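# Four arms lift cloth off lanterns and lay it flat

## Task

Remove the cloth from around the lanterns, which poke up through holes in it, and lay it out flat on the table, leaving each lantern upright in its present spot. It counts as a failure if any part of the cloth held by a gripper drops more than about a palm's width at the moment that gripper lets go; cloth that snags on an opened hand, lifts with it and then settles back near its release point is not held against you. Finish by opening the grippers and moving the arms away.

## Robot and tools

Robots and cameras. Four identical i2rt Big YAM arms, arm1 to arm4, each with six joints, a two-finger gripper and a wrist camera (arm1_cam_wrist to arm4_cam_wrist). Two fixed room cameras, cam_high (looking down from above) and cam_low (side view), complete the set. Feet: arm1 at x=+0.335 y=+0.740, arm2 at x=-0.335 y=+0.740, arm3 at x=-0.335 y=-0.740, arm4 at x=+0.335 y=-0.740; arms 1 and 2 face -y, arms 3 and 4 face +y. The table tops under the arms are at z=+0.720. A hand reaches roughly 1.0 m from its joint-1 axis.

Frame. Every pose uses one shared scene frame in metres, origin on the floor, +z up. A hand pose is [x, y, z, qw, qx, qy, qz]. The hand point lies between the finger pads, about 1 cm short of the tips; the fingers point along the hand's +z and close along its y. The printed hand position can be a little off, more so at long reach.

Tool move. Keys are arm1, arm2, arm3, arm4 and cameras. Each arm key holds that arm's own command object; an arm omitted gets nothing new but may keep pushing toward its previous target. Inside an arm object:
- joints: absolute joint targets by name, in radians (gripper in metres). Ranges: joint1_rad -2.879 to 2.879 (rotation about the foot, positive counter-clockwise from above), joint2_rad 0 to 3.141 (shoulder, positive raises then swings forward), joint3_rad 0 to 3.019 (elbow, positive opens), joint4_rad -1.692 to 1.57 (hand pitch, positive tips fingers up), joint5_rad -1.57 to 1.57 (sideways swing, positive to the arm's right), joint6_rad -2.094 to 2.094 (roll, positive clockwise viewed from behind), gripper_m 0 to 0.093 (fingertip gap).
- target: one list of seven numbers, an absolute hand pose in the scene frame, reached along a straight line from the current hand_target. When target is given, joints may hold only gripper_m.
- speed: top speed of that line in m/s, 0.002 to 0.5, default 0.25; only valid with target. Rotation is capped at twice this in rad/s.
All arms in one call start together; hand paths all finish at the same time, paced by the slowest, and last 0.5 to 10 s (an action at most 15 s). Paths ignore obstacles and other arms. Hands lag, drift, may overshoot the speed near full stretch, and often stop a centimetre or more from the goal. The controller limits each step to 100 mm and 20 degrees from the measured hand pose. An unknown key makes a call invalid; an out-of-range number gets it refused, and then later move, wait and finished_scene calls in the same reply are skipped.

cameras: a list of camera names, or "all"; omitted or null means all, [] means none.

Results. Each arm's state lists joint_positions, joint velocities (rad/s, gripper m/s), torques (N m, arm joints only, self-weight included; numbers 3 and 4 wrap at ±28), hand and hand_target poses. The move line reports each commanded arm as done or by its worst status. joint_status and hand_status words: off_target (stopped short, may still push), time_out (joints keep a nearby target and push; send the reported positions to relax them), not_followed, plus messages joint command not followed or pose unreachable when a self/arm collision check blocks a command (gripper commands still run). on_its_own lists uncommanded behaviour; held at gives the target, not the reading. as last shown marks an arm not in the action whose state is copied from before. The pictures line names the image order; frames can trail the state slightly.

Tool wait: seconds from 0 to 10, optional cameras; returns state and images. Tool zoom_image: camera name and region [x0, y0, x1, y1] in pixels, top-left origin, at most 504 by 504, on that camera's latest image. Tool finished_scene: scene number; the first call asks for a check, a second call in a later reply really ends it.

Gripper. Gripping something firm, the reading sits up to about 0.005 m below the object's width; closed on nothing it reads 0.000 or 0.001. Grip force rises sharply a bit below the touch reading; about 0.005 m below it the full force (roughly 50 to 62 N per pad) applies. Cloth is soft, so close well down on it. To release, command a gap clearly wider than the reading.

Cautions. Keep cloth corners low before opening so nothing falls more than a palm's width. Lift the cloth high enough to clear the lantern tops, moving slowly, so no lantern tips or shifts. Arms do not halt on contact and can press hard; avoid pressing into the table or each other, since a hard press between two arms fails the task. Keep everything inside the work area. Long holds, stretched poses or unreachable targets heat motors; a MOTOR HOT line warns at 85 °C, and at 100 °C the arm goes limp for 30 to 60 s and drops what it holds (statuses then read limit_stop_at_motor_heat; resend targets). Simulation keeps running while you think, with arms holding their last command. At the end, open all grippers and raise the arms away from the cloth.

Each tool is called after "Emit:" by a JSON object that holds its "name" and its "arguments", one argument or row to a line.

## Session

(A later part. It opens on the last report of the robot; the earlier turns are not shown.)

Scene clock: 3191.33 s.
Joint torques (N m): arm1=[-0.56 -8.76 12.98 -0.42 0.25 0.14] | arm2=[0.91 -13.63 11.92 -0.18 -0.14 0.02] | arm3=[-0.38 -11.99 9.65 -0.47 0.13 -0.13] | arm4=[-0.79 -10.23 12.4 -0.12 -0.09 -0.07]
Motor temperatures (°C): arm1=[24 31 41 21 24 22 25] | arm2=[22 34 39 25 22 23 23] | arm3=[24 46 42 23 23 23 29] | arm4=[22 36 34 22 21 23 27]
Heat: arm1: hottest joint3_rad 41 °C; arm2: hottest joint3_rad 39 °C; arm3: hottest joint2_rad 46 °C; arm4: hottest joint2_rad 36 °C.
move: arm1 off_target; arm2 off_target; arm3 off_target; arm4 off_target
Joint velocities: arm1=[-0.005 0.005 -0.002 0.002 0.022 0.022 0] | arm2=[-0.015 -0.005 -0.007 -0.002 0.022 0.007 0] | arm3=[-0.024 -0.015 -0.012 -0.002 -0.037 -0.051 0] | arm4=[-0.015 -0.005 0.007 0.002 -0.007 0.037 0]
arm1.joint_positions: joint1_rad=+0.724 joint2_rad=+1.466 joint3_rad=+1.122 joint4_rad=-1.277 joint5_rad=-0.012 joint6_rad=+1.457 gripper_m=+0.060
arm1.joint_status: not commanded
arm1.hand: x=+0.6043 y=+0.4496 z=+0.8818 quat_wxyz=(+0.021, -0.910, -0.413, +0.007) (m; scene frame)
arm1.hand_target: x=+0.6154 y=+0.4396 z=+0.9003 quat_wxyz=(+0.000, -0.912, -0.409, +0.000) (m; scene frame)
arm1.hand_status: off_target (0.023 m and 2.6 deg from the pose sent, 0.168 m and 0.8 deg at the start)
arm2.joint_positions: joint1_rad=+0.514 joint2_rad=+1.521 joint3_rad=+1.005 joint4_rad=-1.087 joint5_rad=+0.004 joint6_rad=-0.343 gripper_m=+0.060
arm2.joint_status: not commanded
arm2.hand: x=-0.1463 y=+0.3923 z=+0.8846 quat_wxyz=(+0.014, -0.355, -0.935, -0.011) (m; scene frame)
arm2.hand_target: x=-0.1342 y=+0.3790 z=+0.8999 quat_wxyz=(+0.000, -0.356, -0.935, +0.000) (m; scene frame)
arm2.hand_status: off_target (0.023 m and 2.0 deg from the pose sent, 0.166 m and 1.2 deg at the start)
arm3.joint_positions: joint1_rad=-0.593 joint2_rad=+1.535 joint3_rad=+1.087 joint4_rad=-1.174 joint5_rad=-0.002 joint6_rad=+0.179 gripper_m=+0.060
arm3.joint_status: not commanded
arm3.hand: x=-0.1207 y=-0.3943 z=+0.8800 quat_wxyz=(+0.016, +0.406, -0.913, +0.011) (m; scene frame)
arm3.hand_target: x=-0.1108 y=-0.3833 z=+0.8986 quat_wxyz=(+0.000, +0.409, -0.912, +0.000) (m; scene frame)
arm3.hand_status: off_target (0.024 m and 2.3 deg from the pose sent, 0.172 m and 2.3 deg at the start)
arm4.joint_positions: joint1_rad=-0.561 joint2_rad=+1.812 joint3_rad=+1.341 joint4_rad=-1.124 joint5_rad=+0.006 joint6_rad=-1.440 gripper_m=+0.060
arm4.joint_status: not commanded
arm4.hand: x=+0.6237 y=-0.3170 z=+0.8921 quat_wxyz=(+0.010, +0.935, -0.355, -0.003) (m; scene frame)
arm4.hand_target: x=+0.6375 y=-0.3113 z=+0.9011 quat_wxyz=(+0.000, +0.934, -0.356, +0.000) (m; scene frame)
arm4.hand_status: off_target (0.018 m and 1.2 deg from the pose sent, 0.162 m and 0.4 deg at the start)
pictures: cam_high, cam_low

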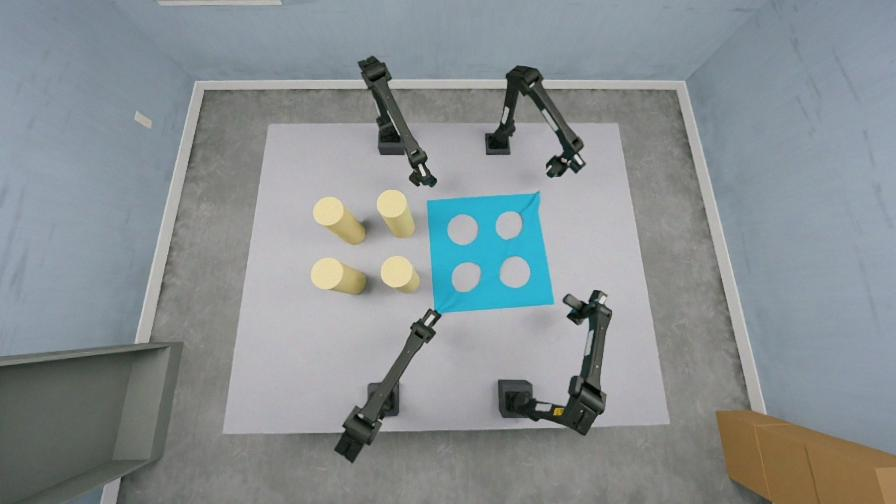

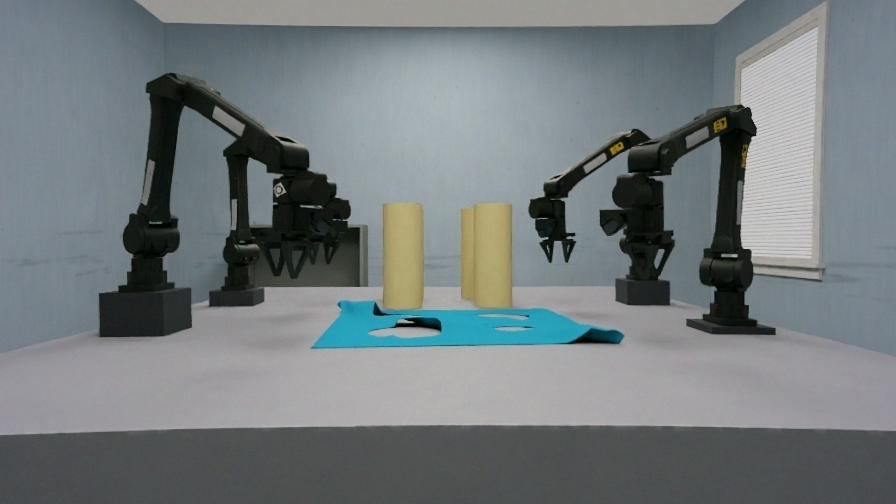

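Emit:
{"name": "wait", "arguments": {
  "seconds": 0.1,
  "cameras": ["arm1_cam_wrist", "arm3_cam_wrist"]
}}

Scene clock: 3200.90 s.
Joint torques (N m): arm1=[-1.26 -8.76 12.88 -0.31 0.25 0.14] | arm2=[1.49 -13.57 11.88 -0.17 -0.13 0.02] | arm3=[-0.32 -11.93 9.63 -0.43 0.14 -0.12] | arm4=[-0.79 -10.29 12.4 -0.1 -0.09 -0.08]
Motor temperatures (°C): arm1=[24 30 44 21 24 22 25] | arm2=[22 34 40 25 22 23 23] | arm3=[24 45 43 23 23 23 28] | arm4=[22 36 35 22 21 23 26]
Heat: arm1: hottest joint3_rad 44 °C; arm2: hottest joint3_rad 40 °C; arm3: hottest joint2_rad 45 °C; arm4: hottest joint2_rad 36 °C.
Joint velocities: arm1=[-0.015 -0.015 0.012 0.007 -0.007 0.037 -0.001] | arm2=[0.005 -0.005 0.017 -0.002 0.051 0.007 0] | arm3=[-0.024 -0.005 -0.007 -0.002 0.066 -0.066 -0.001] | arm4=[-0.005 -0.005 -0.012 0.002 -0.022 0.037 0.001]
arm1.joint_positions: joint1_rad=+0.724 joint2_rad=+1.466 joint3_rad=+1.122 joint4_rad=-1.277 joint5_rad=-0.012 joint6_rad=+1.457 gripper_m=+0.060
arm1.joint_status: not commanded
arm1.hand: x=+0.6043 y=+0.4496 z=+0.8818 quat_wxyz=(+0.021, -0.910, -0.413, +0.007) (m; scene frame)
arm1.hand_target: x=+0.6154 y=+0.4396 z=+0.9003 quat_wxyz=(+0.000, -0.912, -0.409, +0.000) (m; scene frame)
arm1.hand_status: off_target (0.023 m and 2.6 deg from the pose sent, 0.168 m and 0.8 deg at the start)
arm2.joint_positions: joint1_rad=+0.514 joint2_rad=+1.521 joint3_rad=+1.005 joint4_rad=-1.087 joint5_rad=+0.004 joint6_rad=-0.343 gripper_m=+0.060
arm2.joint_status: not commanded
arm2.hand: x=-0.1463 y=+0.3923 z=+0.8846 quat_wxyz=(+0.014, -0.355, -0.935, -0.011) (m; scene frame)
arm2.hand_target: x=-0.1342 y=+0.3790 z=+0.8999 quat_wxyz=(+0.000, -0.356, -0.935, +0.000) (m; scene frame)
arm2.hand_status: off_target (0.023 m and 2.0 deg from the pose sent, 0.166 m and 1.2 deg at the start)
arm3.joint_positions: joint1_rad=-0.593 joint2_rad=+1.535 joint3_rad=+1.087 joint4_rad=-1.174 joint5_rad=-0.002 joint6_rad=+0.179 gripper_m=+0.060
arm3.joint_status: not commanded
arm3.hand: x=-0.1208 y=-0.3944 z=+0.8800 quat_wxyz=(+0.016, +0.406, -0.913, +0.011) (m; scene frame)
arm3.hand_target: x=-0.1109 y=-0.3834 z=+0.8986 quat_wxyz=(+0.000, +0.409, -0.912, +0.000) (m; scene frame)
arm3.hand_status: off_target (0.024 m and 2.3 deg from the pose sent, 0.172 m and 2.3 deg at the start)
arm4.joint_positions: joint1_rad=-0.561 joint2_rad=+1.812 joint3_rad=+1.341 joint4_rad=-1.124 joint5_rad=+0.006 joint6_rad=-1.440 gripper_m=+0.060
arm4.joint_status: not commanded
arm4.hand: x=+0.6237 y=-0.3170 z=+0.8921 quat_wxyz=(+0.010, +0.935, -0.355, -0.003) (m; scene frame)
arm4.hand_target: x=+0.6375 y=-0.3113 z=+0.9011 quat_wxyz=(+0.000, +0.934, -0.356, +0.000) (m; scene frame)
arm4.hand_status: off_target (0.018 m and 1.2 deg from the pose sent, 0.162 m and 0.4 deg at the start)
wait: 0.10 s; at rest from the start
pictures: arm1_cam_wrist, arm3_cam_wrist
camera_calibration:
arm1_cam_wrist: T_world_to_cam=[[-0.752862, 0.657339, 0.0332332, 0.131816], [0.558411, 0.611201, 0.560902, -1.09871], [0.34839, 0.44084, -0.827215, 0.451058], [0, 0, 0, 1]] pos_world=[0.555625, 0.38604, 0.985009]
arm3_cam_wrist: T_world_to_cam=[[0.744678, -0.667413, 0.00380512, -0.175941], [-0.529428, -0.587228, 0.612266, -0.827786], [-0.4064, -0.457955, -0.790643, 0.591147], [0, 0, 0, 1]] pos_world=[-0.0669919, -0.332805, 0.974881]

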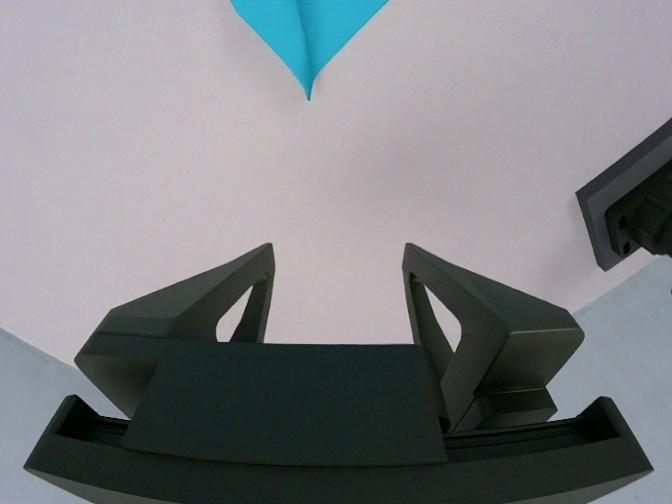

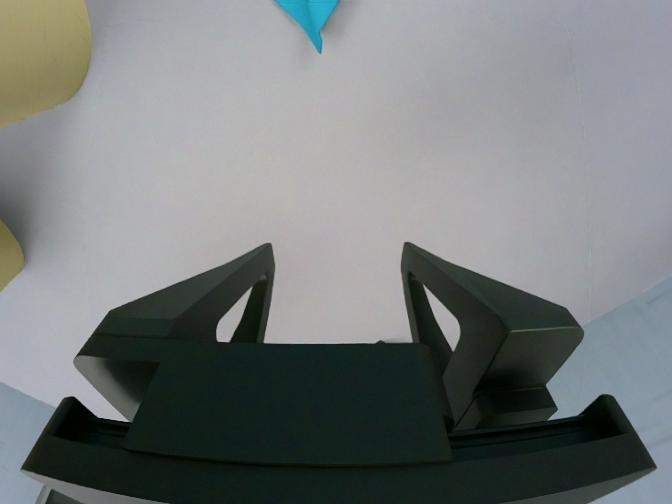

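Emit:
{"name": "move", "arguments": {
  "arm1": {"target": [0.551, 0.352, 0.800, 0, 0.8934, 0.4493, 0], "joints": {"gripper_m": 0.02}, "speed": 0.15},
  "arm3": {"target": [-0.0445, -0.289, 0.800, 0, 0.4067, -0.9135, 0], "joints": {"gripper_m": 0.02}, "speed": 0.15},
  "cameras": ["arm1_cam_wrist", "arm3_cam_wrist"]
}}

Scene clock: 3214.30 s.
Joint torques (N m): arm1=[-1.32 -10.7 8.02 0.36 0.33 -0.04] | arm2=[1.49 -13.57 11.88 -0.17 -0.13 0] | arm3=[-0.56 -16.26 9.42 0.4 0.14 -0.14] | arm4=[-0.79 -10.29 12.4 -0.13 -0.09 -0.08]
Motor temperatures (°C): arm1=[24 30 46 21 24 22 25] | arm2=[22 34 40 25 22 23 23] | arm3=[24 44 44 23 23 23 28] | arm4=[22 35 36 22 21 23 26]
Heat: arm1: hottest joint3_rad 46 °C; arm2: hottest joint3_rad 40 °C; arm3: hottest joint2_rad 44 °C; arm4: hottest joint3_rad 36 °C.
move: arm1 done; arm3 off_target
Joint velocities: arm1=[-0.005 -0.015 0.012 -0.002 0.022 -0.051 -0.001] | arm2=[-0.005 0.005 0.007 -0.002 0.007 -0.037 -0.001] | arm3=[0.005 0.005 0.002 -0.002 0.022 0.037 0.001] | arm4=[0.015 -0.015 0.002 0.012 0.022 -0.037 0]
arm1.joint_positions: joint1_rad=+0.487 joint2_rad=+1.652 joint3_rad=+1.105 joint4_rad=-1.033 joint5_rad=-0.012 joint6_rad=+1.153 gripper_m=+0.020
arm1.joint_status: all done
arm1.hand: x=+0.5504 y=+0.3522 z=+0.8012 quat_wxyz=(+0.000, -0.896, -0.444, -0.001) (m; scene frame)
arm1.hand_target: x=+0.5506 y=+0.3512 z=+0.7996 quat_wxyz=(-0.002, -0.893, -0.450, +0.000) (m; scene frame)
arm1.hand_status: done (0.001 m and 0.7 deg from the pose sent, 0.138 m and 5.2 deg at the start)
arm2.joint_positions: joint1_rad=+0.514 joint2_rad=+1.521 joint3_rad=+1.005 joint4_rad=-1.087 joint5_rad=+0.004 joint6_rad=-0.343 gripper_m=+0.060
arm2.joint_status: not commanded
arm2.hand: x=-0.1463 y=+0.3923 z=+0.8846 quat_wxyz=(+0.014, -0.355, -0.935, -0.011) (m; scene frame)
arm2.hand_target: x=-0.1342 y=+0.3790 z=+0.8999 quat_wxyz=(+0.000, -0.356, -0.935, +0.000) (m; scene frame)
arm2.hand_status: not commanded
arm3.joint_positions: joint1_rad=-0.601 joint2_rad=+1.910 joint3_rad=+1.313 joint4_rad=-1.043 joint5_rad=-0.002 joint6_rad=+0.175 gripper_m=+0.020
arm3.joint_status: all done
arm3.hand: x=-0.0626 y=-0.3083 z=+0.7858 quat_wxyz=(+0.024, +0.404, -0.914, +0.017) (m; scene frame)
arm3.hand_target: x=-0.0464 y=-0.2899 z=+0.8007 quat_wxyz=(+0.000, +0.407, -0.913, +0.000) (m; scene frame)
arm3.hand_status: off_target (0.030 m and 3.4 deg from the pose sent, 0.153 m and 2.3 deg at the start)
arm4.joint_positions: joint1_rad=-0.561 joint2_rad=+1.812 joint3_rad=+1.341 joint4_rad=-1.124 joint5_rad=+0.006 joint6_rad=-1.440 gripper_m=+0.060
arm4.joint_status: not commanded
arm4.hand: x=+0.6237 y=-0.3170 z=+0.8921 quat_wxyz=(+0.010, +0.935, -0.355, -0.003) (m; scene frame)
arm4.hand_target: x=+0.6375 y=-0.3113 z=+0.9011 quat_wxyz=(+0.000, +0.934, -0.356, +0.000) (m; scene frame)
arm4.hand_status: not commanded
pictures: arm1_cam_wrist, arm3_cam_wrist
camera_calibration:
arm1_cam_wrist: T_world_to_cam=[[-0.795945, 0.605267, -0.0111387, 0.235527], [0.497168, 0.664069, 0.558423, -0.946743], [0.345392, 0.438936, -0.829482, 0.450221], [0, 0, 0, 1]] pos_world=[0.502655, 0.288527, 0.904757]
arm3_cam_wrist: T_world_to_cam=[[0.741641, -0.670763, 0.00681262, -0.165049], [-0.525855, -0.575056, 0.626727, -0.696143], [-0.416468, -0.468389, -0.779209, 0.566841], [0, 0, 0, 1]] pos_world=[-0.00759223, -0.245528, 0.879104]

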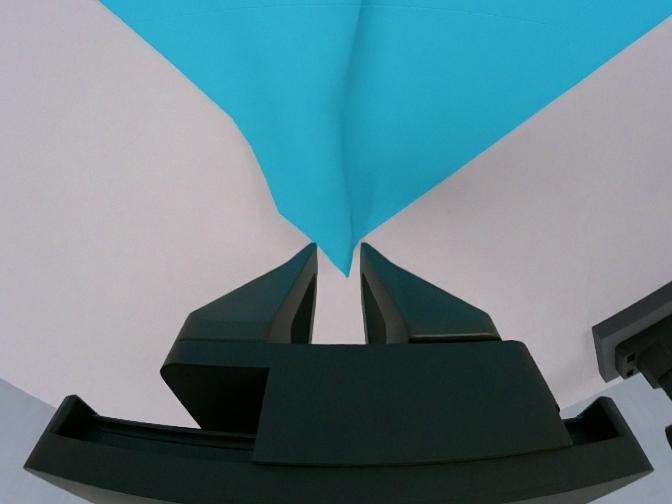

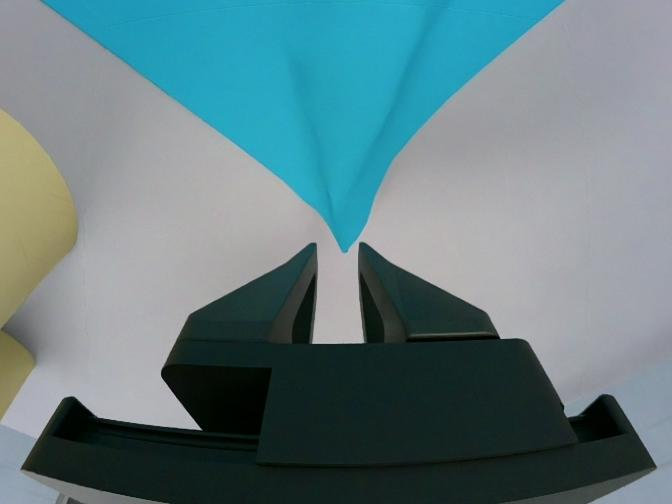

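Emit:
{"name": "move", "arguments": {
  "arm1": {"target": [0.551, 0.352, 0.718, 0, 0.8934, 0.4493, 0], "speed": 0.12},
  "arm3": {"target": [-0.040, -0.284, 0.718, 0, 0.4067, -0.9135, 0], "speed": 0.12},
  "cameras": []
}}

Emit:
{"name": "move", "arguments": {
  "arm1": {"joints": {"gripper_m": 0.088}},
  "arm3": {"joints": {"gripper_m": 0.088}},
  "cameras": ["arm1_cam_wrist", "arm3_cam_wrist"]
}}

Scene clock: 3219.57 s.
Joint torques (N m): arm1=[-1.2 -9.23 6.39 0.66 0.3 -0.02] | arm2=[1.55 -13.57 11.84 -0.17 -0.13 0.01] | arm3=[-0.32 -14.74 6.94 0.94 0.12 -0.15] | arm4=[-0.79 -10.29 12.4 -0.12 -0.1 -0.08]
Motor temperatures (°C): arm1=[24 30 45 21 24 22 25] | arm2=[22 34 41 25 22 23 23] | arm3=[24 44 45 23 23 23 28] | arm4=[22 35 37 22 21 23 26]
Heat: arm1: hottest joint3_rad 45 °C; arm2: hottest joint3_rad 41 °C; arm3: hottest joint3_rad 45 °C; arm4: hottest joint3_rad 37 °C.
move: arm1 off_target; arm3 off_target
Joint velocities: arm1=[-0.015 -0.005 0.007 0.017 0.022 -0.081 0.001] | arm2=[-0.005 0.005 0.002 -0.017 -0.007 -0.051 -0.001] | arm3=[-0.005 -0.005 -0.002 0.002 0.022 -0.051 -0.001] | arm4=[-0.005 -0.015 -0.002 -0.007 -0.051 -0.007 -0.002]
arm1.joint_positions: joint1_rad=+0.487 joint2_rad=+1.763 joint3_rad=+1.031 joint4_rad=-0.829 joint5_rad=-0.012 joint6_rad=+1.152 gripper_m=+0.020
arm1.joint_status: not commanded
arm1.hand: x=+0.5517 y=+0.3483 z=+0.7318 quat_wxyz=(-0.010, -0.896, -0.444, -0.001) (m; scene frame)
arm1.hand_target: x=+0.5505 y=+0.3528 z=+0.7182 quat_wxyz=(+0.000, -0.893, -0.449, +0.000) (m; scene frame)
arm1.hand_status: off_target (0.014 m and 1.3 deg from the pose sent, 0.083 m and 0.7 deg at the start)
arm2, arm4: as last shown
arm3.joint_positions: joint1_rad=-0.604 joint2_rad=+2.019 joint3_rad=+1.314 joint4_rad=-0.885 joint5_rad=-0.002 joint6_rad=+0.172 gripper_m=+0.020
arm3.joint_status: not commanded
arm3.hand: x=-0.0487 y=-0.2895 z=+0.7300 quat_wxyz=(+0.003, +0.405, -0.914, +0.002) (m; scene frame)
arm3.hand_target: x=-0.0409 y=-0.2849 z=+0.7185 quat_wxyz=(+0.000, +0.407, -0.914, +0.000) (m; scene frame)
arm3.hand_status: off_target (0.016 m and 0.5 deg from the pose sent, 0.075 m and 3.4 deg at the start)
pictures: none
No camera images: "cameras" was empty.

Scene clock: 3220.23 s.
Joint torques (N m): arm1=[-1.73 -8.94 6.49 0.4 0.29 0] | arm2=[1.61 -13.68 11.86 -0.18 -0.13 0.01] | arm3=[0.67 -14.74 6.91 0.79 0.11 -0.12] | arm4=[-0.79 -10.29 12.4 -0.12 -0.1 -0.08]
Motor temperatures (°C): arm1=[24 30 45 21 24 22 24] | arm2=[22 34 41 25 22 23 23] | arm3=[24 44 45 23 23 23 28] | arm4=[22 35 37 22 21 23 26]
Heat: arm1: hottest joint3_rad 45 °C; arm2: hottest joint3_rad 41 °C; arm3: hottest joint3_rad 45 °C; arm4: hottest joint3_rad 37 °C.
move: arm1 done; arm3 done
Joint velocities: arm1=[-0.005 -0.015 0.002 -0.002 0.037 0.066 -0.001] | arm2=[0.005 -0.015 0.007 -0.007 0.007 0.007 0] | arm3=[-0.015 -0.005 -0.012 -0.027 0.007 0.007 -0.001] | arm4=[0.015 0.005 0.007 0.007 -0.022 -0.022 0]
arm1.joint_positions: joint1_rad=+0.487 joint2_rad=+1.763 joint3_rad=+1.031 joint4_rad=-0.822 joint5_rad=-0.012 joint6_rad=+1.152 gripper_m=+0.088
arm1.joint_status: all done
arm1.hand: x=+0.5525 y=+0.3468 z=+0.7318 quat_wxyz=(-0.013, -0.896, -0.444, -0.001) (m; scene frame)
arm1.hand_target: x=+0.5504 y=+0.3529 z=+0.7182 quat_wxyz=(+0.000, -0.893, -0.449, +0.000) (m; scene frame)
arm1.hand_status: not commanded
arm2, arm4: as last shown
arm3.joint_positions: joint1_rad=-0.617 joint2_rad=+2.019 joint3_rad=+1.314 joint4_rad=-0.881 joint5_rad=-0.002 joint6_rad=+0.170 gripper_m=+0.088
arm3.joint_status: all done
arm3.hand: x=-0.0420 y=-0.2926 z=+0.7300 quat_wxyz=(+0.002, +0.399, -0.917, +0.001) (m; scene frame)
arm3.hand_target: x=-0.0410 y=-0.2849 z=+0.7185 quat_wxyz=(+0.000, +0.407, -0.913, +0.000) (m; scene frame)
arm3.hand_status: not commanded
pictures: arm1_cam_wrist, arm3_cam_wrist
camera_calibration:
arm1_cam_wrist: T_world_to_cam=[[-0.796516, 0.603594, -0.0351626, 0.258161], [0.489205, 0.677559, 0.549173, -0.898987], [0.355302, 0.420224, -0.834968, 0.39936], [0, 0, 0, 1]] pos_world=[0.503525, 0.285473, 0.836231]
arm3_cam_wrist: T_world_to_cam=[[0.733929, -0.679221, -0.00277126, -0.165248], [-0.550181, -0.596878, 0.583984, -0.617537], [-0.398308, -0.427078, -0.811761, 0.575935], [0, 0, 0, 1]] pos_world=[0.0109227, -0.234866, 0.827694]

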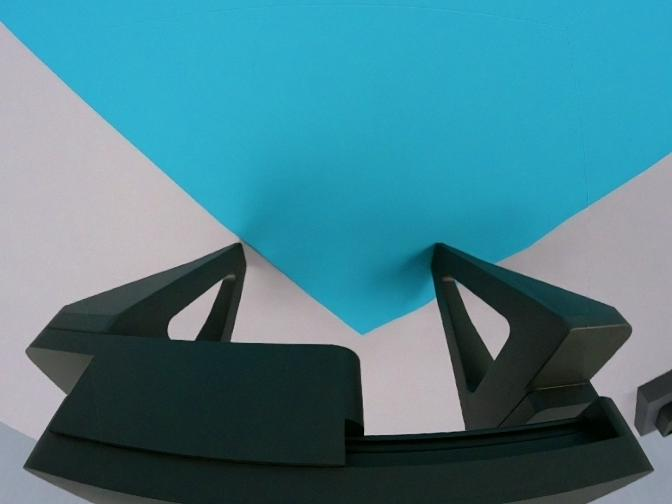

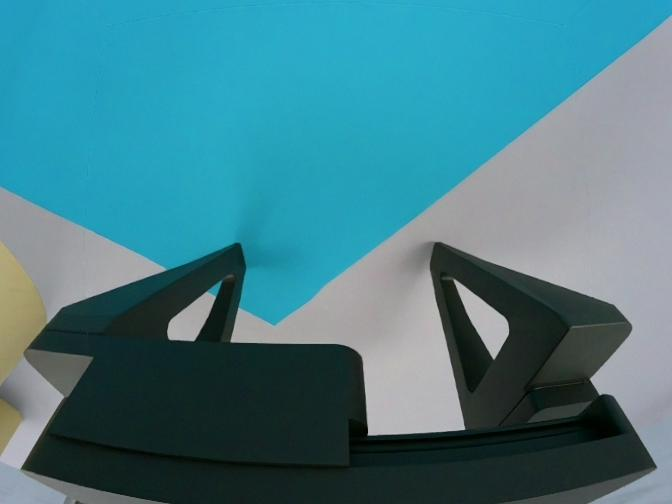

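Emit:
{"name": "move", "arguments": {
  "arm1": {"target": [0.556, 0.356, 0.850, 0, 0.8934, 0.4493, 0], "speed": 0.15},
  "arm3": {"target": [-0.050, -0.300, 0.850, 0, 0.4067, -0.9135, 0], "speed": 0.15},
  "cameras": []
}}

Emit:
{"name": "move", "arguments": {
  "arm1": {"target": [0.615, 0.440, 0.900, 0, 0.9125, 0.4091, 0], "speed": 0.25},
  "arm3": {"target": [-0.112, -0.385, 0.900, 0, 0.4091, -0.9125, 0], "speed": 0.25},
  "cameras": ["cam_high", "cam_low"]
}}

Emit:
{"name": "zoom_image", "arguments": {
  "camera": "cam_high",
  "region": [415, 185, 575, 325]
}}

Emit:
{"name": "zoom_image", "arguments": {
  "camera": "cam_low",
  "region": [290, 270, 640, 360]
}}

Emit:
{"name": "zoom_image", "arguments": {
  "camera": "cam_high",
  "region": [300, 180, 430, 310]
}}

Scene clock: 3225.97 s.
Joint torques (N m): arm1=[-0.97 -10.4 12.63 -0.36 0.24 0.08] | arm2=[1.49 -13.63 11.92 -0.2 -0.13 0.01] | arm3=[0.44 -17.55 9.59 -0.47 0.13 -0.12] | arm4=[-0.79 -10.23 12.38 -0.13 -0.09 -0.08]
Motor temperatures (°C): arm1=[24 30 45 21 24 22 24] | arm2=[22 34 41 25 22 23 23] | arm3=[24 44 44 23 23 23 28] | arm4=[22 35 37 22 21 23 26]
Heat: arm1: hottest joint3_rad 45 °C; arm2: hottest joint3_rad 41 °C; arm3: hottest joint2_rad 44 °C; arm4: hottest joint3_rad 37 °C.
move: arm1 off_target; arm3 off_target
Joint velocities: arm1=[-0.005 -0.005 -0.007 -0.017 0.037 -0.081 -0.001] | arm2=[-0.005 -0.015 -0.027 0.002 0.022 0.022 0] | arm3=[-0.015 -0.005 0.012 0.007 0.022 -0.125 -0.001] | arm4=[-0.005 0.005 -0.007 -0.002 0.007 0.007 -0.001]
arm1.joint_positions: joint1_rad=+0.494 joint2_rad=+1.599 joint3_rad=+1.126 joint4_rad=-1.155 joint5_rad=-0.012 joint6_rad=+1.152 gripper_m=+0.088
arm1.joint_status: not commanded
arm1.hand: x=+0.5448 y=+0.3696 z=+0.8310 quat_wxyz=(+0.024, -0.894, -0.447, +0.000) (m; scene frame)
arm1.hand_target: x=+0.5561 y=+0.3561 z=+0.8503 quat_wxyz=(+0.000, -0.893, -0.449, +0.000) (m; scene frame)
arm1.hand_status: off_target (0.026 m and 2.7 deg from the pose sent, 0.119 m and 1.6 deg at the start)
arm2, arm4: as last shown
arm3.joint_positions: joint1_rad=-0.617 joint2_rad=+1.847 joint3_rad=+1.335 joint4_rad=-1.122 joint5_rad=-0.002 joint6_rad=+0.170 gripper_m=+0.088
arm3.joint_status: not commanded
arm3.hand: x=-0.0572 y=-0.3155 z=+0.8243 quat_wxyz=(+0.022, +0.399, -0.916, +0.015) (m; scene frame)
arm3.hand_target: x=-0.0496 y=-0.2996 z=+0.8495 quat_wxyz=(+0.000, +0.407, -0.914, +0.000) (m; scene frame)
arm3.hand_status: off_target (0.031 m and 3.2 deg from the pose sent, 0.120 m and 1.0 deg at the start)
pictures: none
No camera images: "cameras" was empty.

Scene clock: 3227.33 s.
Joint torques (N m): arm1=[-1.73 -8.12 12.4 -0.35 0.29 0.18] | arm2=[1.44 -13.63 11.92 -0.21 -0.14 0.02] | arm3=[0.56 -11.16 6.67 -0.31 0.13 -0.06] | arm4=[-0.79 -10.29 12.37 -0.12 -0.1 -0.08]
Motor temperatures (°C): arm1=[24 30 45 21 24 22 24] | arm2=[22 34 41 25 22 23 23] | arm3=[24 44 44 23 23 23 28] | arm4=[22 35 37 22 21 23 26]
Heat: arm1: hottest joint3_rad 45 °C; arm2: hottest joint3_rad 41 °C; arm3: hottest joint2_rad 44 °C; arm4: hottest joint3_rad 37 °C.
move: arm1 off_target; arm3 done
Joint velocities: arm1=[-0.005 -0.005 -0.012 -0.017 0.007 -0.066 0] | arm2=[-0.005 -0.015 -0.017 -0.002 -0.051 0.051 0.001] | arm3=[0.005 -0.005 -0.002 -0.007 -0.022 0.022 0] | arm4=[-0.015 -0.015 -0.002 -0.002 -0.022 -0.037 -0.001]
arm1.joint_positions: joint1_rad=+0.734 joint2_rad=+1.463 joint3_rad=+1.126 joint4_rad=-1.281 joint5_rad=-0.015 joint6_rad=+1.458 gripper_m=+0.088
arm1.joint_status: not commanded
arm1.hand: x=+0.6081 y=+0.4523 z=+0.8844 quat_wxyz=(+0.019, -0.909, -0.417, +0.005) (m; scene frame)
arm1.hand_target: x=+0.6150 y=+0.4413 z=+0.9006 quat_wxyz=(+0.002, -0.912, -0.409, +0.000) (m; scene frame)
arm1.hand_status: off_target (0.021 m and 2.5 deg from the pose sent, 0.121 m and 5.5 deg at the start)
arm2, arm4: as last shown
arm3.joint_positions: joint1_rad=-0.608 joint2_rad=+1.520 joint3_rad=+1.132 joint4_rad=-1.178 joint5_rad=-0.002 joint6_rad=+0.170 gripper_m=+0.088
arm3.joint_status: not commanded
arm3.hand: x=-0.1065 y=-0.3832 z=+0.9014 quat_wxyz=(-0.007, +0.404, -0.915, -0.004) (m; scene frame)
arm3.hand_target: x=-0.1109 y=-0.3848 z=+0.9000 quat_wxyz=(+0.000, +0.409, -0.912, +0.000) (m; scene frame)
arm3.hand_status: done (0.006 m and 1.1 deg from the pose sent, 0.116 m and 3.3 deg at the start)
pictures: cam_high, cam_low

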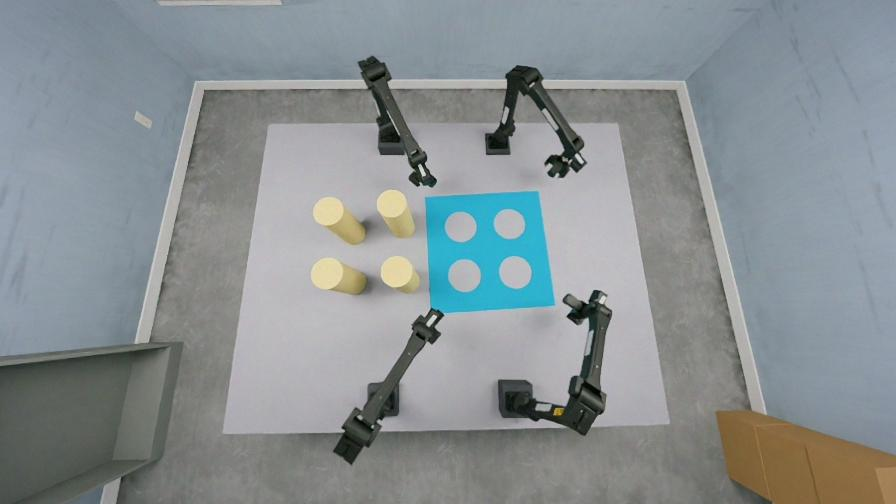

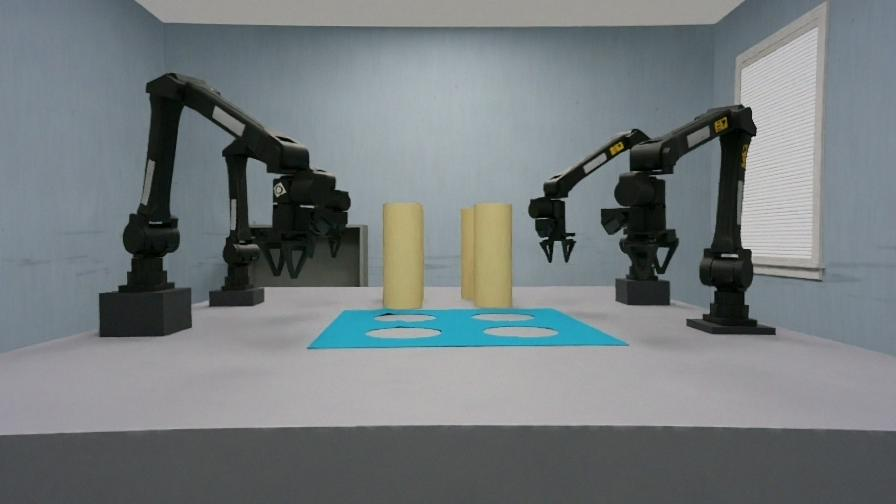

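Scaled by 3.150.

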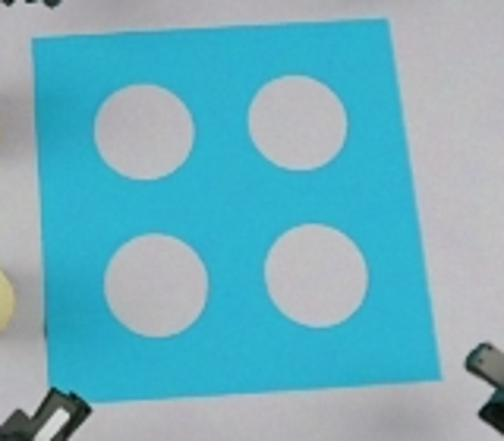

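Scaled by 1.440.

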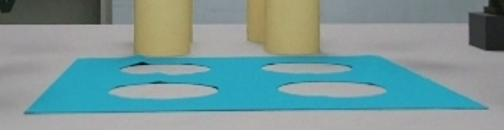

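Scaled by 3.877.

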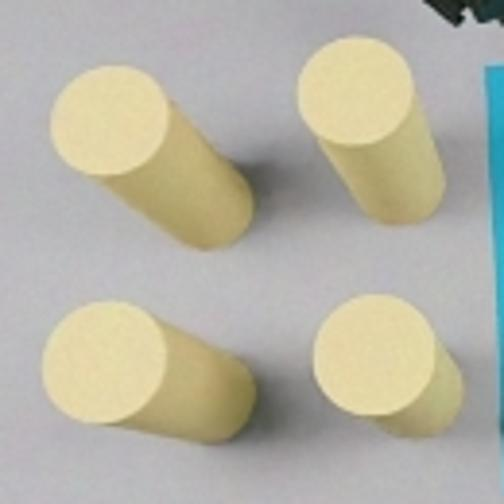

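Emit:
{"name": "move", "arguments": {
  "arm1": {"joints": {"joint2_rad": 1.15, "joint3_rad": 1.2, "joint4_rad": -1.2, "gripper_m": 0.01}},
  "arm2": {"joints": {"joint2_rad": 1.15, "joint3_rad": 1.15, "joint4_rad": -1.2, "gripper_m": 0.01}},
  "arm3": {"joints": {"joint1_rad": -0.45, "joint2_rad": 0.75, "joint3_rad": 1.5, "joint4_rad": -1.0, "gripper_m": 0.01}},
  "cameras": []
}}

Emit:
{"name": "move", "arguments": {
  "arm4": {"joints": {"joint1_rad": 0.827, "joint2_rad": 1.45, "joint3_rad": 1.0, "joint4_rad": -0.2, "joint5_rad": 0.1, "joint6_rad": 0.0, "gripper_m": 0.004}},
  "cameras": ["cam_high"]
}}

Scene clock: 3262.23 s.
Joint torques (N m): arm1=[-1.32 -4.13 13.48 1.05 0.31 0.11] | arm2=[1.38 -9.29 13.08 0.49 -0.13 0.03] | arm3=[-0.21 0.44 6.87 1.7 0.15 -0.08] | arm4=[-0.79 -10.34 12.38 -0.12 -0.09 -0.08]
Motor temperatures (°C): arm1=[24 31 48 21 24 22 24] | arm2=[22 33 43 25 22 23 23] | arm3=[24 42 43 23 23 23 28] | arm4=[22 35 39 22 21 23 26]
Heat: arm1: hottest joint3_rad 48 °C; arm2: hottest joint3_rad 43 °C; arm3: hottest joint3_rad 43 °C; arm4: hottest joint3_rad 39 °C.
move: arm1 done; arm2 done; arm3 done
Joint velocities: arm1=[-0.005 -0.024 0.007 0.002 -0.007 -0.037 -0.001] | arm2=[-0.015 -0.005 -0.002 -0.007 -0.037 -0.007 0] | arm3=[-0.015 -0.015 -0.012 -0.002 0.066 -0.007 0] | arm4=[-0.015 0.005 -0.017 0.007 -0.022 -0.051 0.001]
arm1.joint_positions: joint1_rad=+0.734 joint2_rad=+1.148 joint3_rad=+1.163 joint4_rad=-1.210 joint5_rad=-0.015 joint6_rad=+1.459 gripper_m=+0.010
arm1.joint_status: all done
arm1.hand: x=+0.6109 y=+0.4519 z=+1.0228 quat_wxyz=(-0.180, -0.891, -0.412, -0.061) (m; scene frame)
arm1.hand_target: x=+0.6162 y=+0.4427 z=+1.0405 quat_wxyz=(-0.201, -0.890, -0.403, -0.067) (m; scene frame)
arm1.hand_status: not commanded
arm2.joint_positions: joint1_rad=+0.514 joint2_rad=+1.151 joint3_rad=+1.110 joint4_rad=-1.189 joint5_rad=+0.004 joint6_rad=-0.343 gripper_m=+0.010
arm2.joint_status: all done
arm2.hand: x=-0.1476 y=+0.3936 z=+1.0630 quat_wxyz=(-0.127, -0.351, -0.921, +0.110) (m; scene frame)
arm2.hand_target: x=-0.1406 y=+0.3894 z=+1.0814 quat_wxyz=(-0.140, -0.350, -0.919, +0.117) (m; scene frame)
arm2.hand_status: not commanded
arm3.joint_positions: joint1_rad=-0.444 joint2_rad=+0.758 joint3_rad=+1.495 joint4_rad=-1.007 joint5_rad=-0.002 joint6_rad=+0.170 gripper_m=+0.010
arm3.joint_status: all done
arm3.hand: x=-0.2158 y=-0.4573 z=+1.4097 quat_wxyz=(-0.479, +0.380, -0.696, -0.377) (m; scene frame)
arm3.hand_target: x=-0.2160 y=-0.4622 z=+1.4160 quat_wxyz=(-0.488, +0.377, -0.690, -0.379) (m; scene frame)
arm3.hand_status: not commanded
arm4: as last shown
pictures: none
No camera images: "cameras" was empty.

Scene clock: 3264.33 s.
Joint torques (N m): arm1=[-1.44 -4.95 13.53 0.95 0.31 0.11] | arm2=[1.49 -9.23 13.11 0.51 -0.14 0.02] | arm3=[-0.26 0.44 6.91 1.69 0.13 -0.09] | arm4=[0.38 -7.06 10.41 2.54 0.01 0.18]
Motor temperatures (°C): arm1=[24 31 48 21 24 22 24] | arm2=[22 33 43 25 22 23 23] | arm3=[24 42 43 23 23 23 28] | arm4=[22 35 38 22 21 23 26]
Heat: arm1: hottest joint3_rad 48 °C; arm2: hottest joint3_rad 43 °C; arm3: hottest joint3_rad 43 °C; arm4: hottest joint3_rad 38 °C.
move: arm4 done
Joint velocities: arm1=[0.005 -0.015 0.002 0.012 -0.066 0.081 -0.001] | arm2=[-0.015 -0.005 0.002 -0.007 0.022 -0.022 0] | arm3=[0.015 -0.005 0.017 0.007 -0.022 -0.022 0] | arm4=[0.005 -0.005 -0.022 -0.002 0.007 -0.022 -0.001]
arm1.joint_positions: joint1_rad=+0.734 joint2_rad=+1.148 joint3_rad=+1.163 joint4_rad=-1.210 joint5_rad=-0.015 joint6_rad=+1.459 gripper_m=+0.010
arm1.joint_status: not commanded
arm1.hand: x=+0.6109 y=+0.4519 z=+1.0228 quat_wxyz=(-0.180, -0.891, -0.412, -0.061) (m; scene frame)
arm1.hand_target: x=+0.6162 y=+0.4427 z=+1.0405 quat_wxyz=(-0.201, -0.890, -0.403, -0.067) (m; scene frame)
arm1.hand_status: not commanded
arm2.joint_positions: joint1_rad=+0.514 joint2_rad=+1.151 joint3_rad=+1.110 joint4_rad=-1.189 joint5_rad=+0.004 joint6_rad=-0.343 gripper_m=+0.010
arm2.joint_status: not commanded
arm2.hand: x=-0.1476 y=+0.3936 z=+1.0630 quat_wxyz=(-0.127, -0.351, -0.921, +0.110) (m; scene frame)
arm2.hand_target: x=-0.1406 y=+0.3894 z=+1.0814 quat_wxyz=(-0.140, -0.350, -0.919, +0.117) (m; scene frame)
arm2.hand_status: not commanded
arm3.joint_positions: joint1_rad=-0.444 joint2_rad=+0.758 joint3_rad=+1.495 joint4_rad=-1.007 joint5_rad=-0.002 joint6_rad=+0.170 gripper_m=+0.010
arm3.joint_status: not commanded
arm3.hand: x=-0.2158 y=-0.4573 z=+1.4097 quat_wxyz=(-0.479, +0.380, -0.696, -0.377) (m; scene frame)
arm3.hand_target: x=-0.2160 y=-0.4622 z=+1.4160 quat_wxyz=(-0.488, +0.377, -0.690, -0.379) (m; scene frame)
arm3.hand_status: not commanded
arm4.joint_positions: joint1_rad=+0.826 joint2_rad=+1.446 joint3_rad=+1.005 joint4_rad=-0.215 joint5_rad=+0.100 joint6_rad=-0.014 gripper_m=+0.004
arm4.joint_status: all done
arm4.hand: x=-0.0659 y=-0.3201 z=+1.0338 quat_wxyz=(-0.214, +0.822, -0.354, -0.392) (m; scene frame)
arm4.hand_target: x=-0.0668 y=-0.3198 z=+1.0315 quat_wxyz=(-0.212, +0.818, -0.359, -0.396) (m; scene frame)
arm4.hand_status: not commanded
pictures: cam_high

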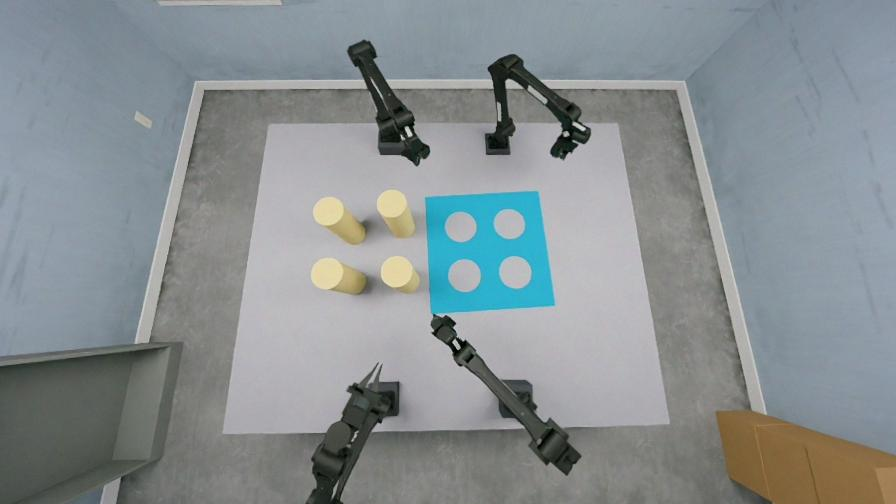

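Emit:
{"name": "move", "arguments": {
  "arm4": {"target": [-0.130, -0.252, 0.785, 0.2006, -0.7989, 0.3853, 0.4159], "speed": 0.18},
  "cameras": ["cam_high", "arm4_cam_wrist"]
}}

Emit:
{"name": "zoom_image", "arguments": {
  "camera": "cam_high",
  "region": [370, 230, 490, 350]
}}

Scene clock: 3270.40 s.
Joint torques (N m): arm1=[-1.67 -4.48 13.46 1.11 0.26 0.12] | arm2=[1.49 -9.29 13.09 0.5 -0.13 0.03] | arm3=[-0.21 0.56 6.83 1.69 0.15 -0.08] | arm4=[-0.21 -11.63 9.7 2.54 -0.15 0.17]
Motor temperatures (°C): arm1=[24 30 49 21 24 22 24] | arm2=[22 32 44 25 22 23 23] | arm3=[24 42 43 23 23 23 28] | arm4=[22 35 38 22 21 23 25]
Heat: arm1: hottest joint3_rad 49 °C; arm2: hottest joint3_rad 44 °C; arm3: hottest joint3_rad 43 °C; arm4: hottest joint3_rad 38 °C.
move: arm4 off_target
Joint velocities: arm1=[-0.024 0.005 0.002 -0.002 -0.066 -0.037 -0.001] | arm2=[0.015 -0.005 -0.007 0.012 -0.007 -0.051 0] | arm3=[-0.005 0.005 0.012 0.007 -0.037 0.037 -0.001] | arm4=[-0.015 0.005 -0.002 0.002 0.007 0.037 0]
arm1, arm2, arm3: as last shown
arm4.joint_positions: joint1_rad=+0.826 joint2_rad=+2.107 joint3_rad=+1.058 joint4_rad=+0.384 joint5_rad=+0.094 joint6_rad=+0.054 gripper_m=+0.004
arm4.joint_status: not commanded
arm4.hand: x=-0.1208 y=-0.2660 z=+0.7708 quat_wxyz=(-0.197, +0.812, -0.381, -0.396) (m; scene frame)
arm4.hand_target: x=-0.1304 y=-0.2516 z=+0.7836 quat_wxyz=(-0.200, +0.799, -0.385, -0.416) (m; scene frame)
arm4.hand_status: off_target (0.022 m and 2.8 deg from the pose sent, 0.266 m and 5.4 deg at the start)
pictures: arm4_cam_wrist, cam_high
camera_calibration:
arm4_cam_wrist: T_world_to_cam=[[0.772786, 0.634227, 0.023624, 0.242976], [0.614062, -0.737771, -0.280396, 0.0977307], [-0.160406, 0.231193, -0.959594, 0.90241], [0, 0, 0, 1]] pos_world=[-0.103029, -0.29063, 0.88761]

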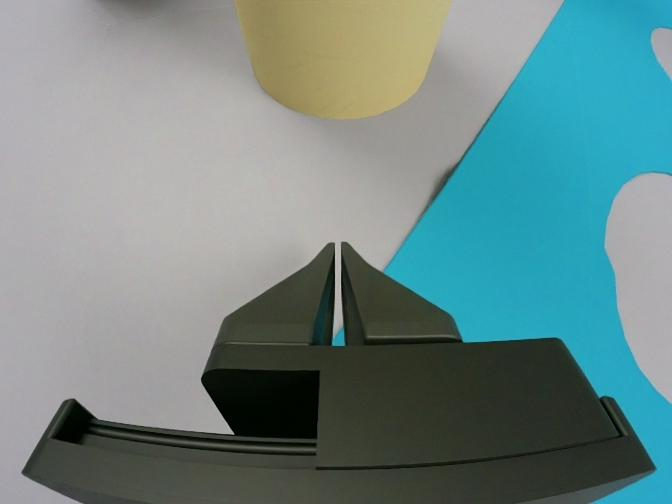

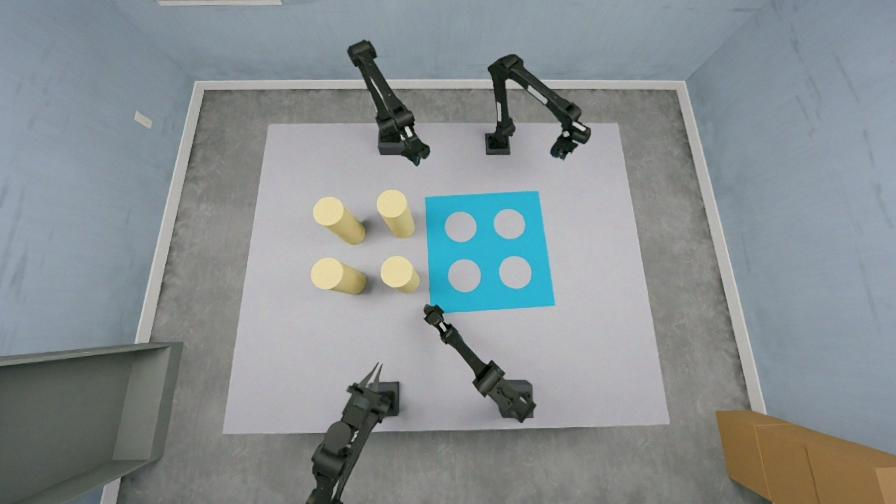

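Scaled by 4.200.

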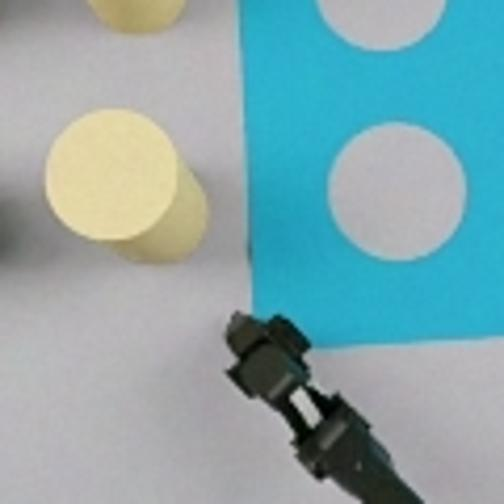

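Emit:
{"name": "move", "arguments": {
  "arm4": {"target": [-0.2015, -0.1570, 0.785, 0.2006, -0.7989, 0.3853, 0.4159], "speed": 0.07},
  "cameras": ["cam_high"]
}}

Emit:
{"name": "zoom_image", "arguments": {
  "camera": "cam_high",
  "region": [370, 230, 490, 350]
}}

Scene clock: 3280.43 s.
Joint torques (N m): arm1=[-2.02 -4.78 13.55 1.16 0.28 0.11] | arm2=[1.49 -9.41 13.08 0.51 -0.13 0.03] | arm3=[-0.32 0.5 6.83 1.7 0.15 -0.07] | arm4=[-1.03 -13.74 12.29 1.57 -0.17 0.03]
Motor temperatures (°C): arm1=[24 30 49 21 24 22 24] | arm2=[22 32 45 25 22 23 23] | arm3=[24 41 43 23 23 23 27] | arm4=[22 35 38 22 21 23 25]
Heat: arm1: hottest joint3_rad 49 °C; arm2: hottest joint3_rad 45 °C; arm3: hottest joint3_rad 43 °C; arm4: hottest joint3_rad 38 °C.
move: arm4 off_target
Joint velocities: arm1=[-0.015 -0.015 0.007 -0.007 -0.037 -0.022 0.001] | arm2=[-0.005 -0.005 0.007 0.012 -0.022 -0.007 0] | arm3=[-0.005 0.005 -0.012 0.012 0.007 -0.066 -0.001] | arm4=[-0.015 -0.005 -0.012 0.002 -0.037 0.007 0.001]
arm1, arm2, arm3: as last shown
arm4.joint_positions: joint1_rad=+0.810 joint2_rad=+2.273 joint3_rad=+1.457 joint4_rad=+0.186 joint5_rad=+0.074 joint6_rad=+0.055 gripper_m=+0.004
arm4.joint_status: not commanded
arm4.hand: x=-0.2005 y=-0.1748 z=+0.7854 quat_wxyz=(-0.197, +0.803, -0.381, -0.413) (m; scene frame)
arm4.hand_target: x=-0.2004 y=-0.1582 z=+0.7860 quat_wxyz=(-0.200, +0.799, -0.385, -0.416) (m; scene frame)
arm4.hand_status: off_target (0.018 m and 0.9 deg from the pose sent, 0.136 m and 2.8 deg at the start)
pictures: cam_high

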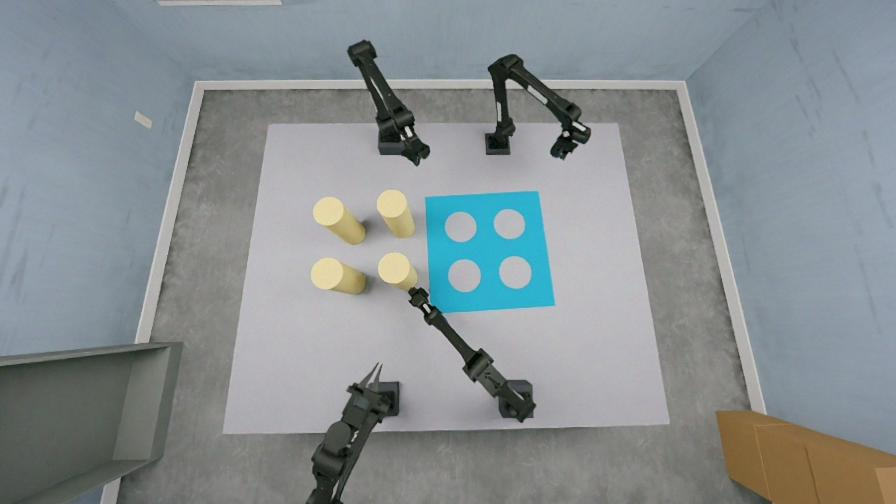

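Scaled by 4.200.

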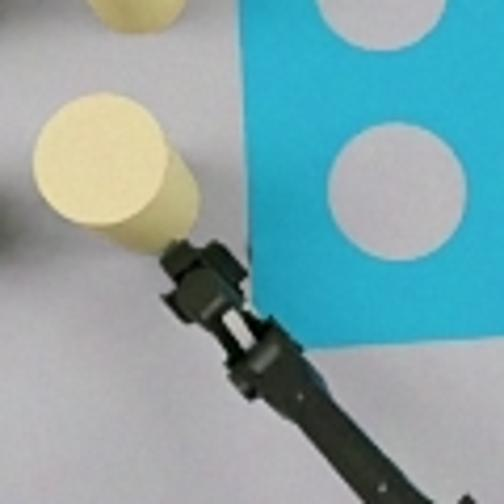

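Emit:
{"name": "move", "arguments": {
  "arm4": {"target": [-0.110, -0.280, 0.850, 0.2006, -0.7989, 0.3853, 0.4159], "speed": 0.15},
  "cameras": []
}}

Emit:
{"name": "move", "arguments": {
  "arm4": {"joints": {"joint1_rad": 0.3, "joint2_rad": 1.1, "joint3_rad": 1.15, "joint4_rad": -1.0, "joint5_rad": 0.0, "joint6_rad": 0.0}},
  "cameras": ["cam_high", "cam_low"]
}}

Emit:
{"name": "zoom_image", "arguments": {
  "camera": "cam_high",
  "region": [300, 180, 430, 310]
}}

Emit:
{"name": "zoom_image", "arguments": {
  "camera": "cam_high",
  "region": [415, 185, 575, 325]
}}

Emit:
{"name": "zoom_image", "arguments": {
  "camera": "cam_low",
  "region": [290, 190, 640, 360]
}}

Scene clock: 3287.93 s.
Joint torques (N m): arm1=[-1.9 -5.25 13.61 1.05 0.32 0.07] | arm2=[1.61 -9.29 13.08 0.49 -0.13 0.03] | arm3=[-0.26 0.38 6.9 1.72 0.15 -0.09] | arm4=[1.67 -10.75 7.66 2.52 0.14 0.17]
Motor temperatures (°C): arm1=[24 30 50 21 24 22 24] | arm2=[22 32 45 25 22 23 23] | arm3=[24 41 42 23 23 23 27] | arm4=[22 35 39 22 21 23 25]
Heat: arm1: hottest joint3_rad 50 °C; arm2: hottest joint3_rad 45 °C; arm3: hottest joint3_rad 42 °C; arm4: hottest joint3_rad 39 °C.
move: arm4 done
Joint velocities: arm1=[0.005 0.015 0.002 0.002 0.037 -0.022 -0.001] | arm2=[0.005 -0.015 -0.002 -0.012 -0.081 0.066 0.001] | arm3=[-0.015 -0.005 -0.007 -0.007 -0.037 0.007 0.001] | arm4=[-0.005 -0.005 -0.007 0.002 -0.007 -0.007 0]
arm1, arm2, arm3: as last shown
arm4.joint_positions: joint1_rad=+0.814 joint2_rad=+1.905 joint3_rad=+0.986 joint4_rad=+0.287 joint5_rad=+0.095 joint6_rad=+0.060 gripper_m=+0.004
arm4.joint_status: not commanded
arm4.hand: x=-0.1029 y=-0.2735 z=+0.8492 quat_wxyz=(-0.203, +0.801, -0.386, -0.410) (m; scene frame)
arm4.hand_target: x=-0.1101 y=-0.2797 z=+0.8498 quat_wxyz=(-0.200, +0.799, -0.385, -0.416) (m; scene frame)
arm4.hand_status: done (0.010 m and 0.8 deg from the pose sent, 0.153 m and 0.9 deg at the start)
pictures: none
No camera images: "cameras" was empty.

Scene clock: 3289.63 s.
Joint torques (N m): arm1=[-1.14 -4.42 13.49 1.14 0.33 0.1] | arm2=[1.61 -9.35 13.07 0.49 -0.13 0.02] | arm3=[-0.21 0.56 6.86 1.68 0.14 -0.07] | arm4=[1.61 -2.73 12.93 1.18 -0.19 -0.08]
Motor temperatures (°C): arm1=[24 30 50 21 24 22 24] | arm2=[22 31 46 25 22 23 23] | arm3=[24 41 42 23 23 23 27] | arm4=[22 35 39 22 21 23 25]
Heat: arm1: hottest joint3_rad 50 °C; arm2: hottest joint3_rad 46 °C; arm3: hottest joint3_rad 42 °C; arm4: hottest joint3_rad 39 °C.
move: arm4 done
Joint velocities: arm1=[-0.015 0.005 -0.027 -0.007 -0.022 -0.081 -0.001] | arm2=[0.005 -0.015 0.007 -0.007 0.066 -0.051 -0.001] | arm3=[0.005 -0.024 -0.002 -0.012 -0.022 -0.007 0] | arm4=[-0.005 -0.005 -0.027 -0.017 -0.007 -0.095 0.001]
arm1, arm2, arm3: as last shown
arm4.joint_positions: joint1_rad=+0.286 joint2_rad=+1.092 joint3_rad=+1.135 joint4_rad=-0.991 joint5_rad=+0.003 joint6_rad=+0.013 gripper_m=+0.004
arm4.joint_status: all done
arm4.hand: x=+0.2294 y=-0.3231 z=+1.1450 quat_wxyz=(-0.189, +0.747, -0.588, -0.246) (m; scene frame)
arm4.hand_target: x=+0.2221 y=-0.3224 z=+1.1485 quat_wxyz=(-0.187, +0.756, -0.577, -0.246) (m; scene frame)
arm4.hand_status: not commanded
pictures: cam_high, cam_low

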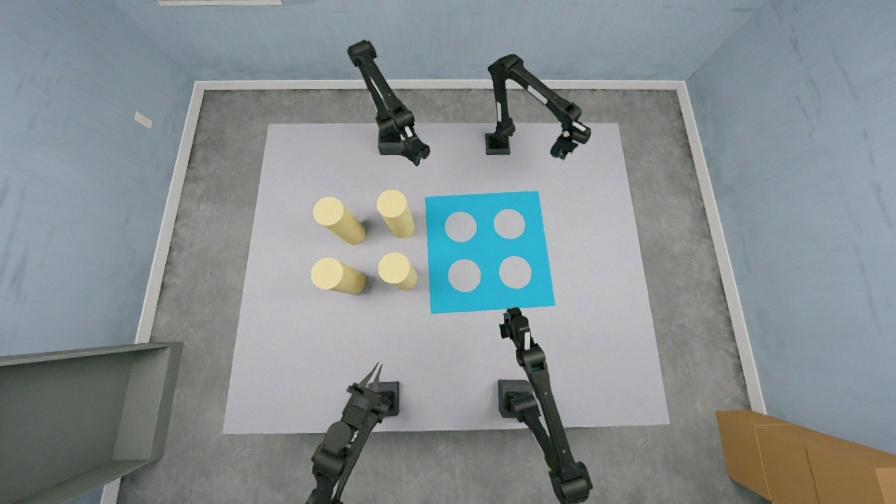

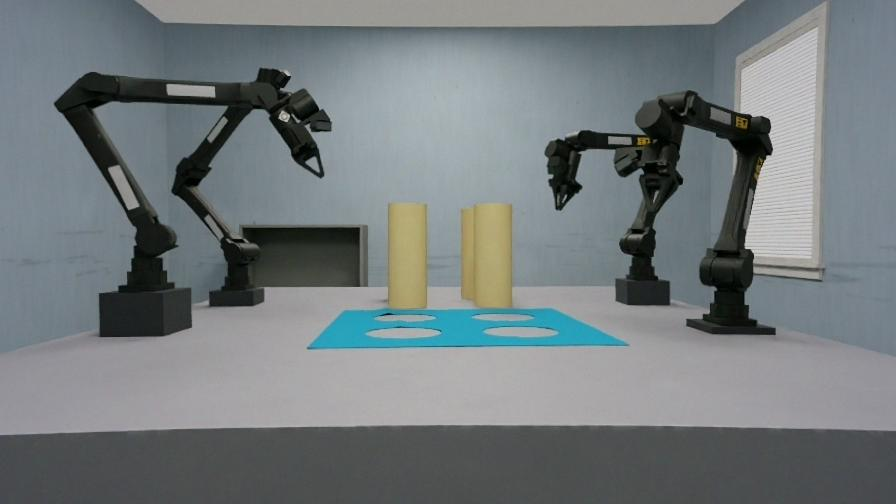

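Scaled by 3.877.

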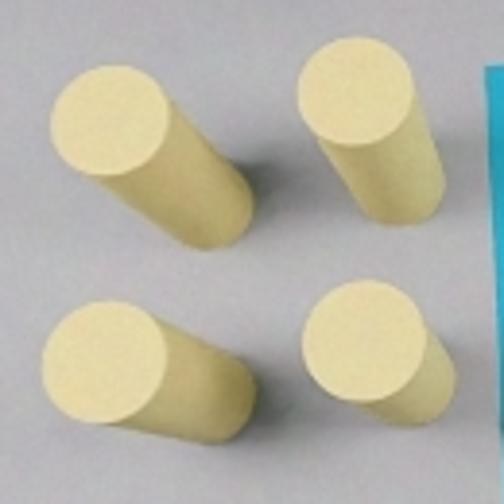

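Scaled by 3.150.

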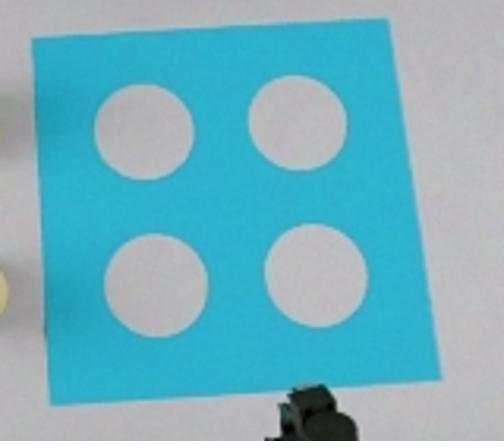

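Scaled by 1.440.

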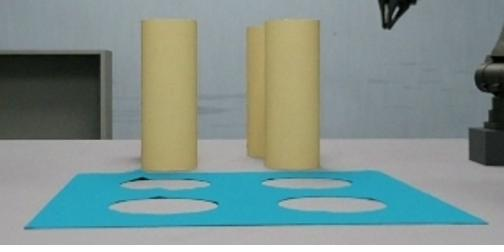

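Emit:
{"name": "zoom_image", "arguments": {
  "camera": "cam_low",
  "region": [340, 295, 460, 345]
}}

Emit:
{"name": "zoom_image", "arguments": {
  "camera": "cam_high",
  "region": [418, 255, 488, 320]
}}

Scaled by 4.200.

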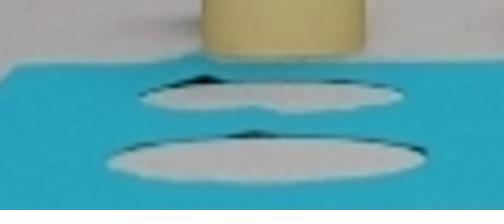

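Scaled by 7.200.

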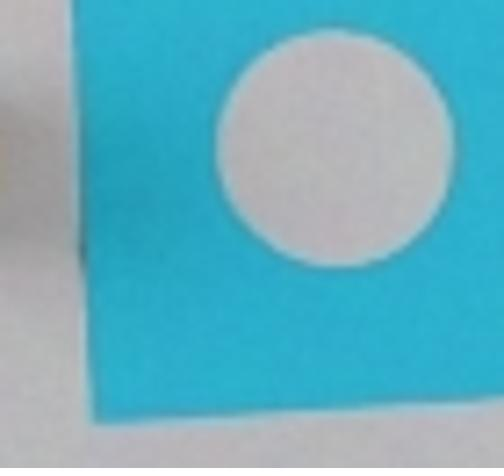

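Emit:
{"name": "finished_scene", "arguments": {
  "scene": 2
}}

This call ended nothing. Check each condition of the task against the scene as it is now, look again where you are not sure, and mend what is not met. Then call finished_scene again.


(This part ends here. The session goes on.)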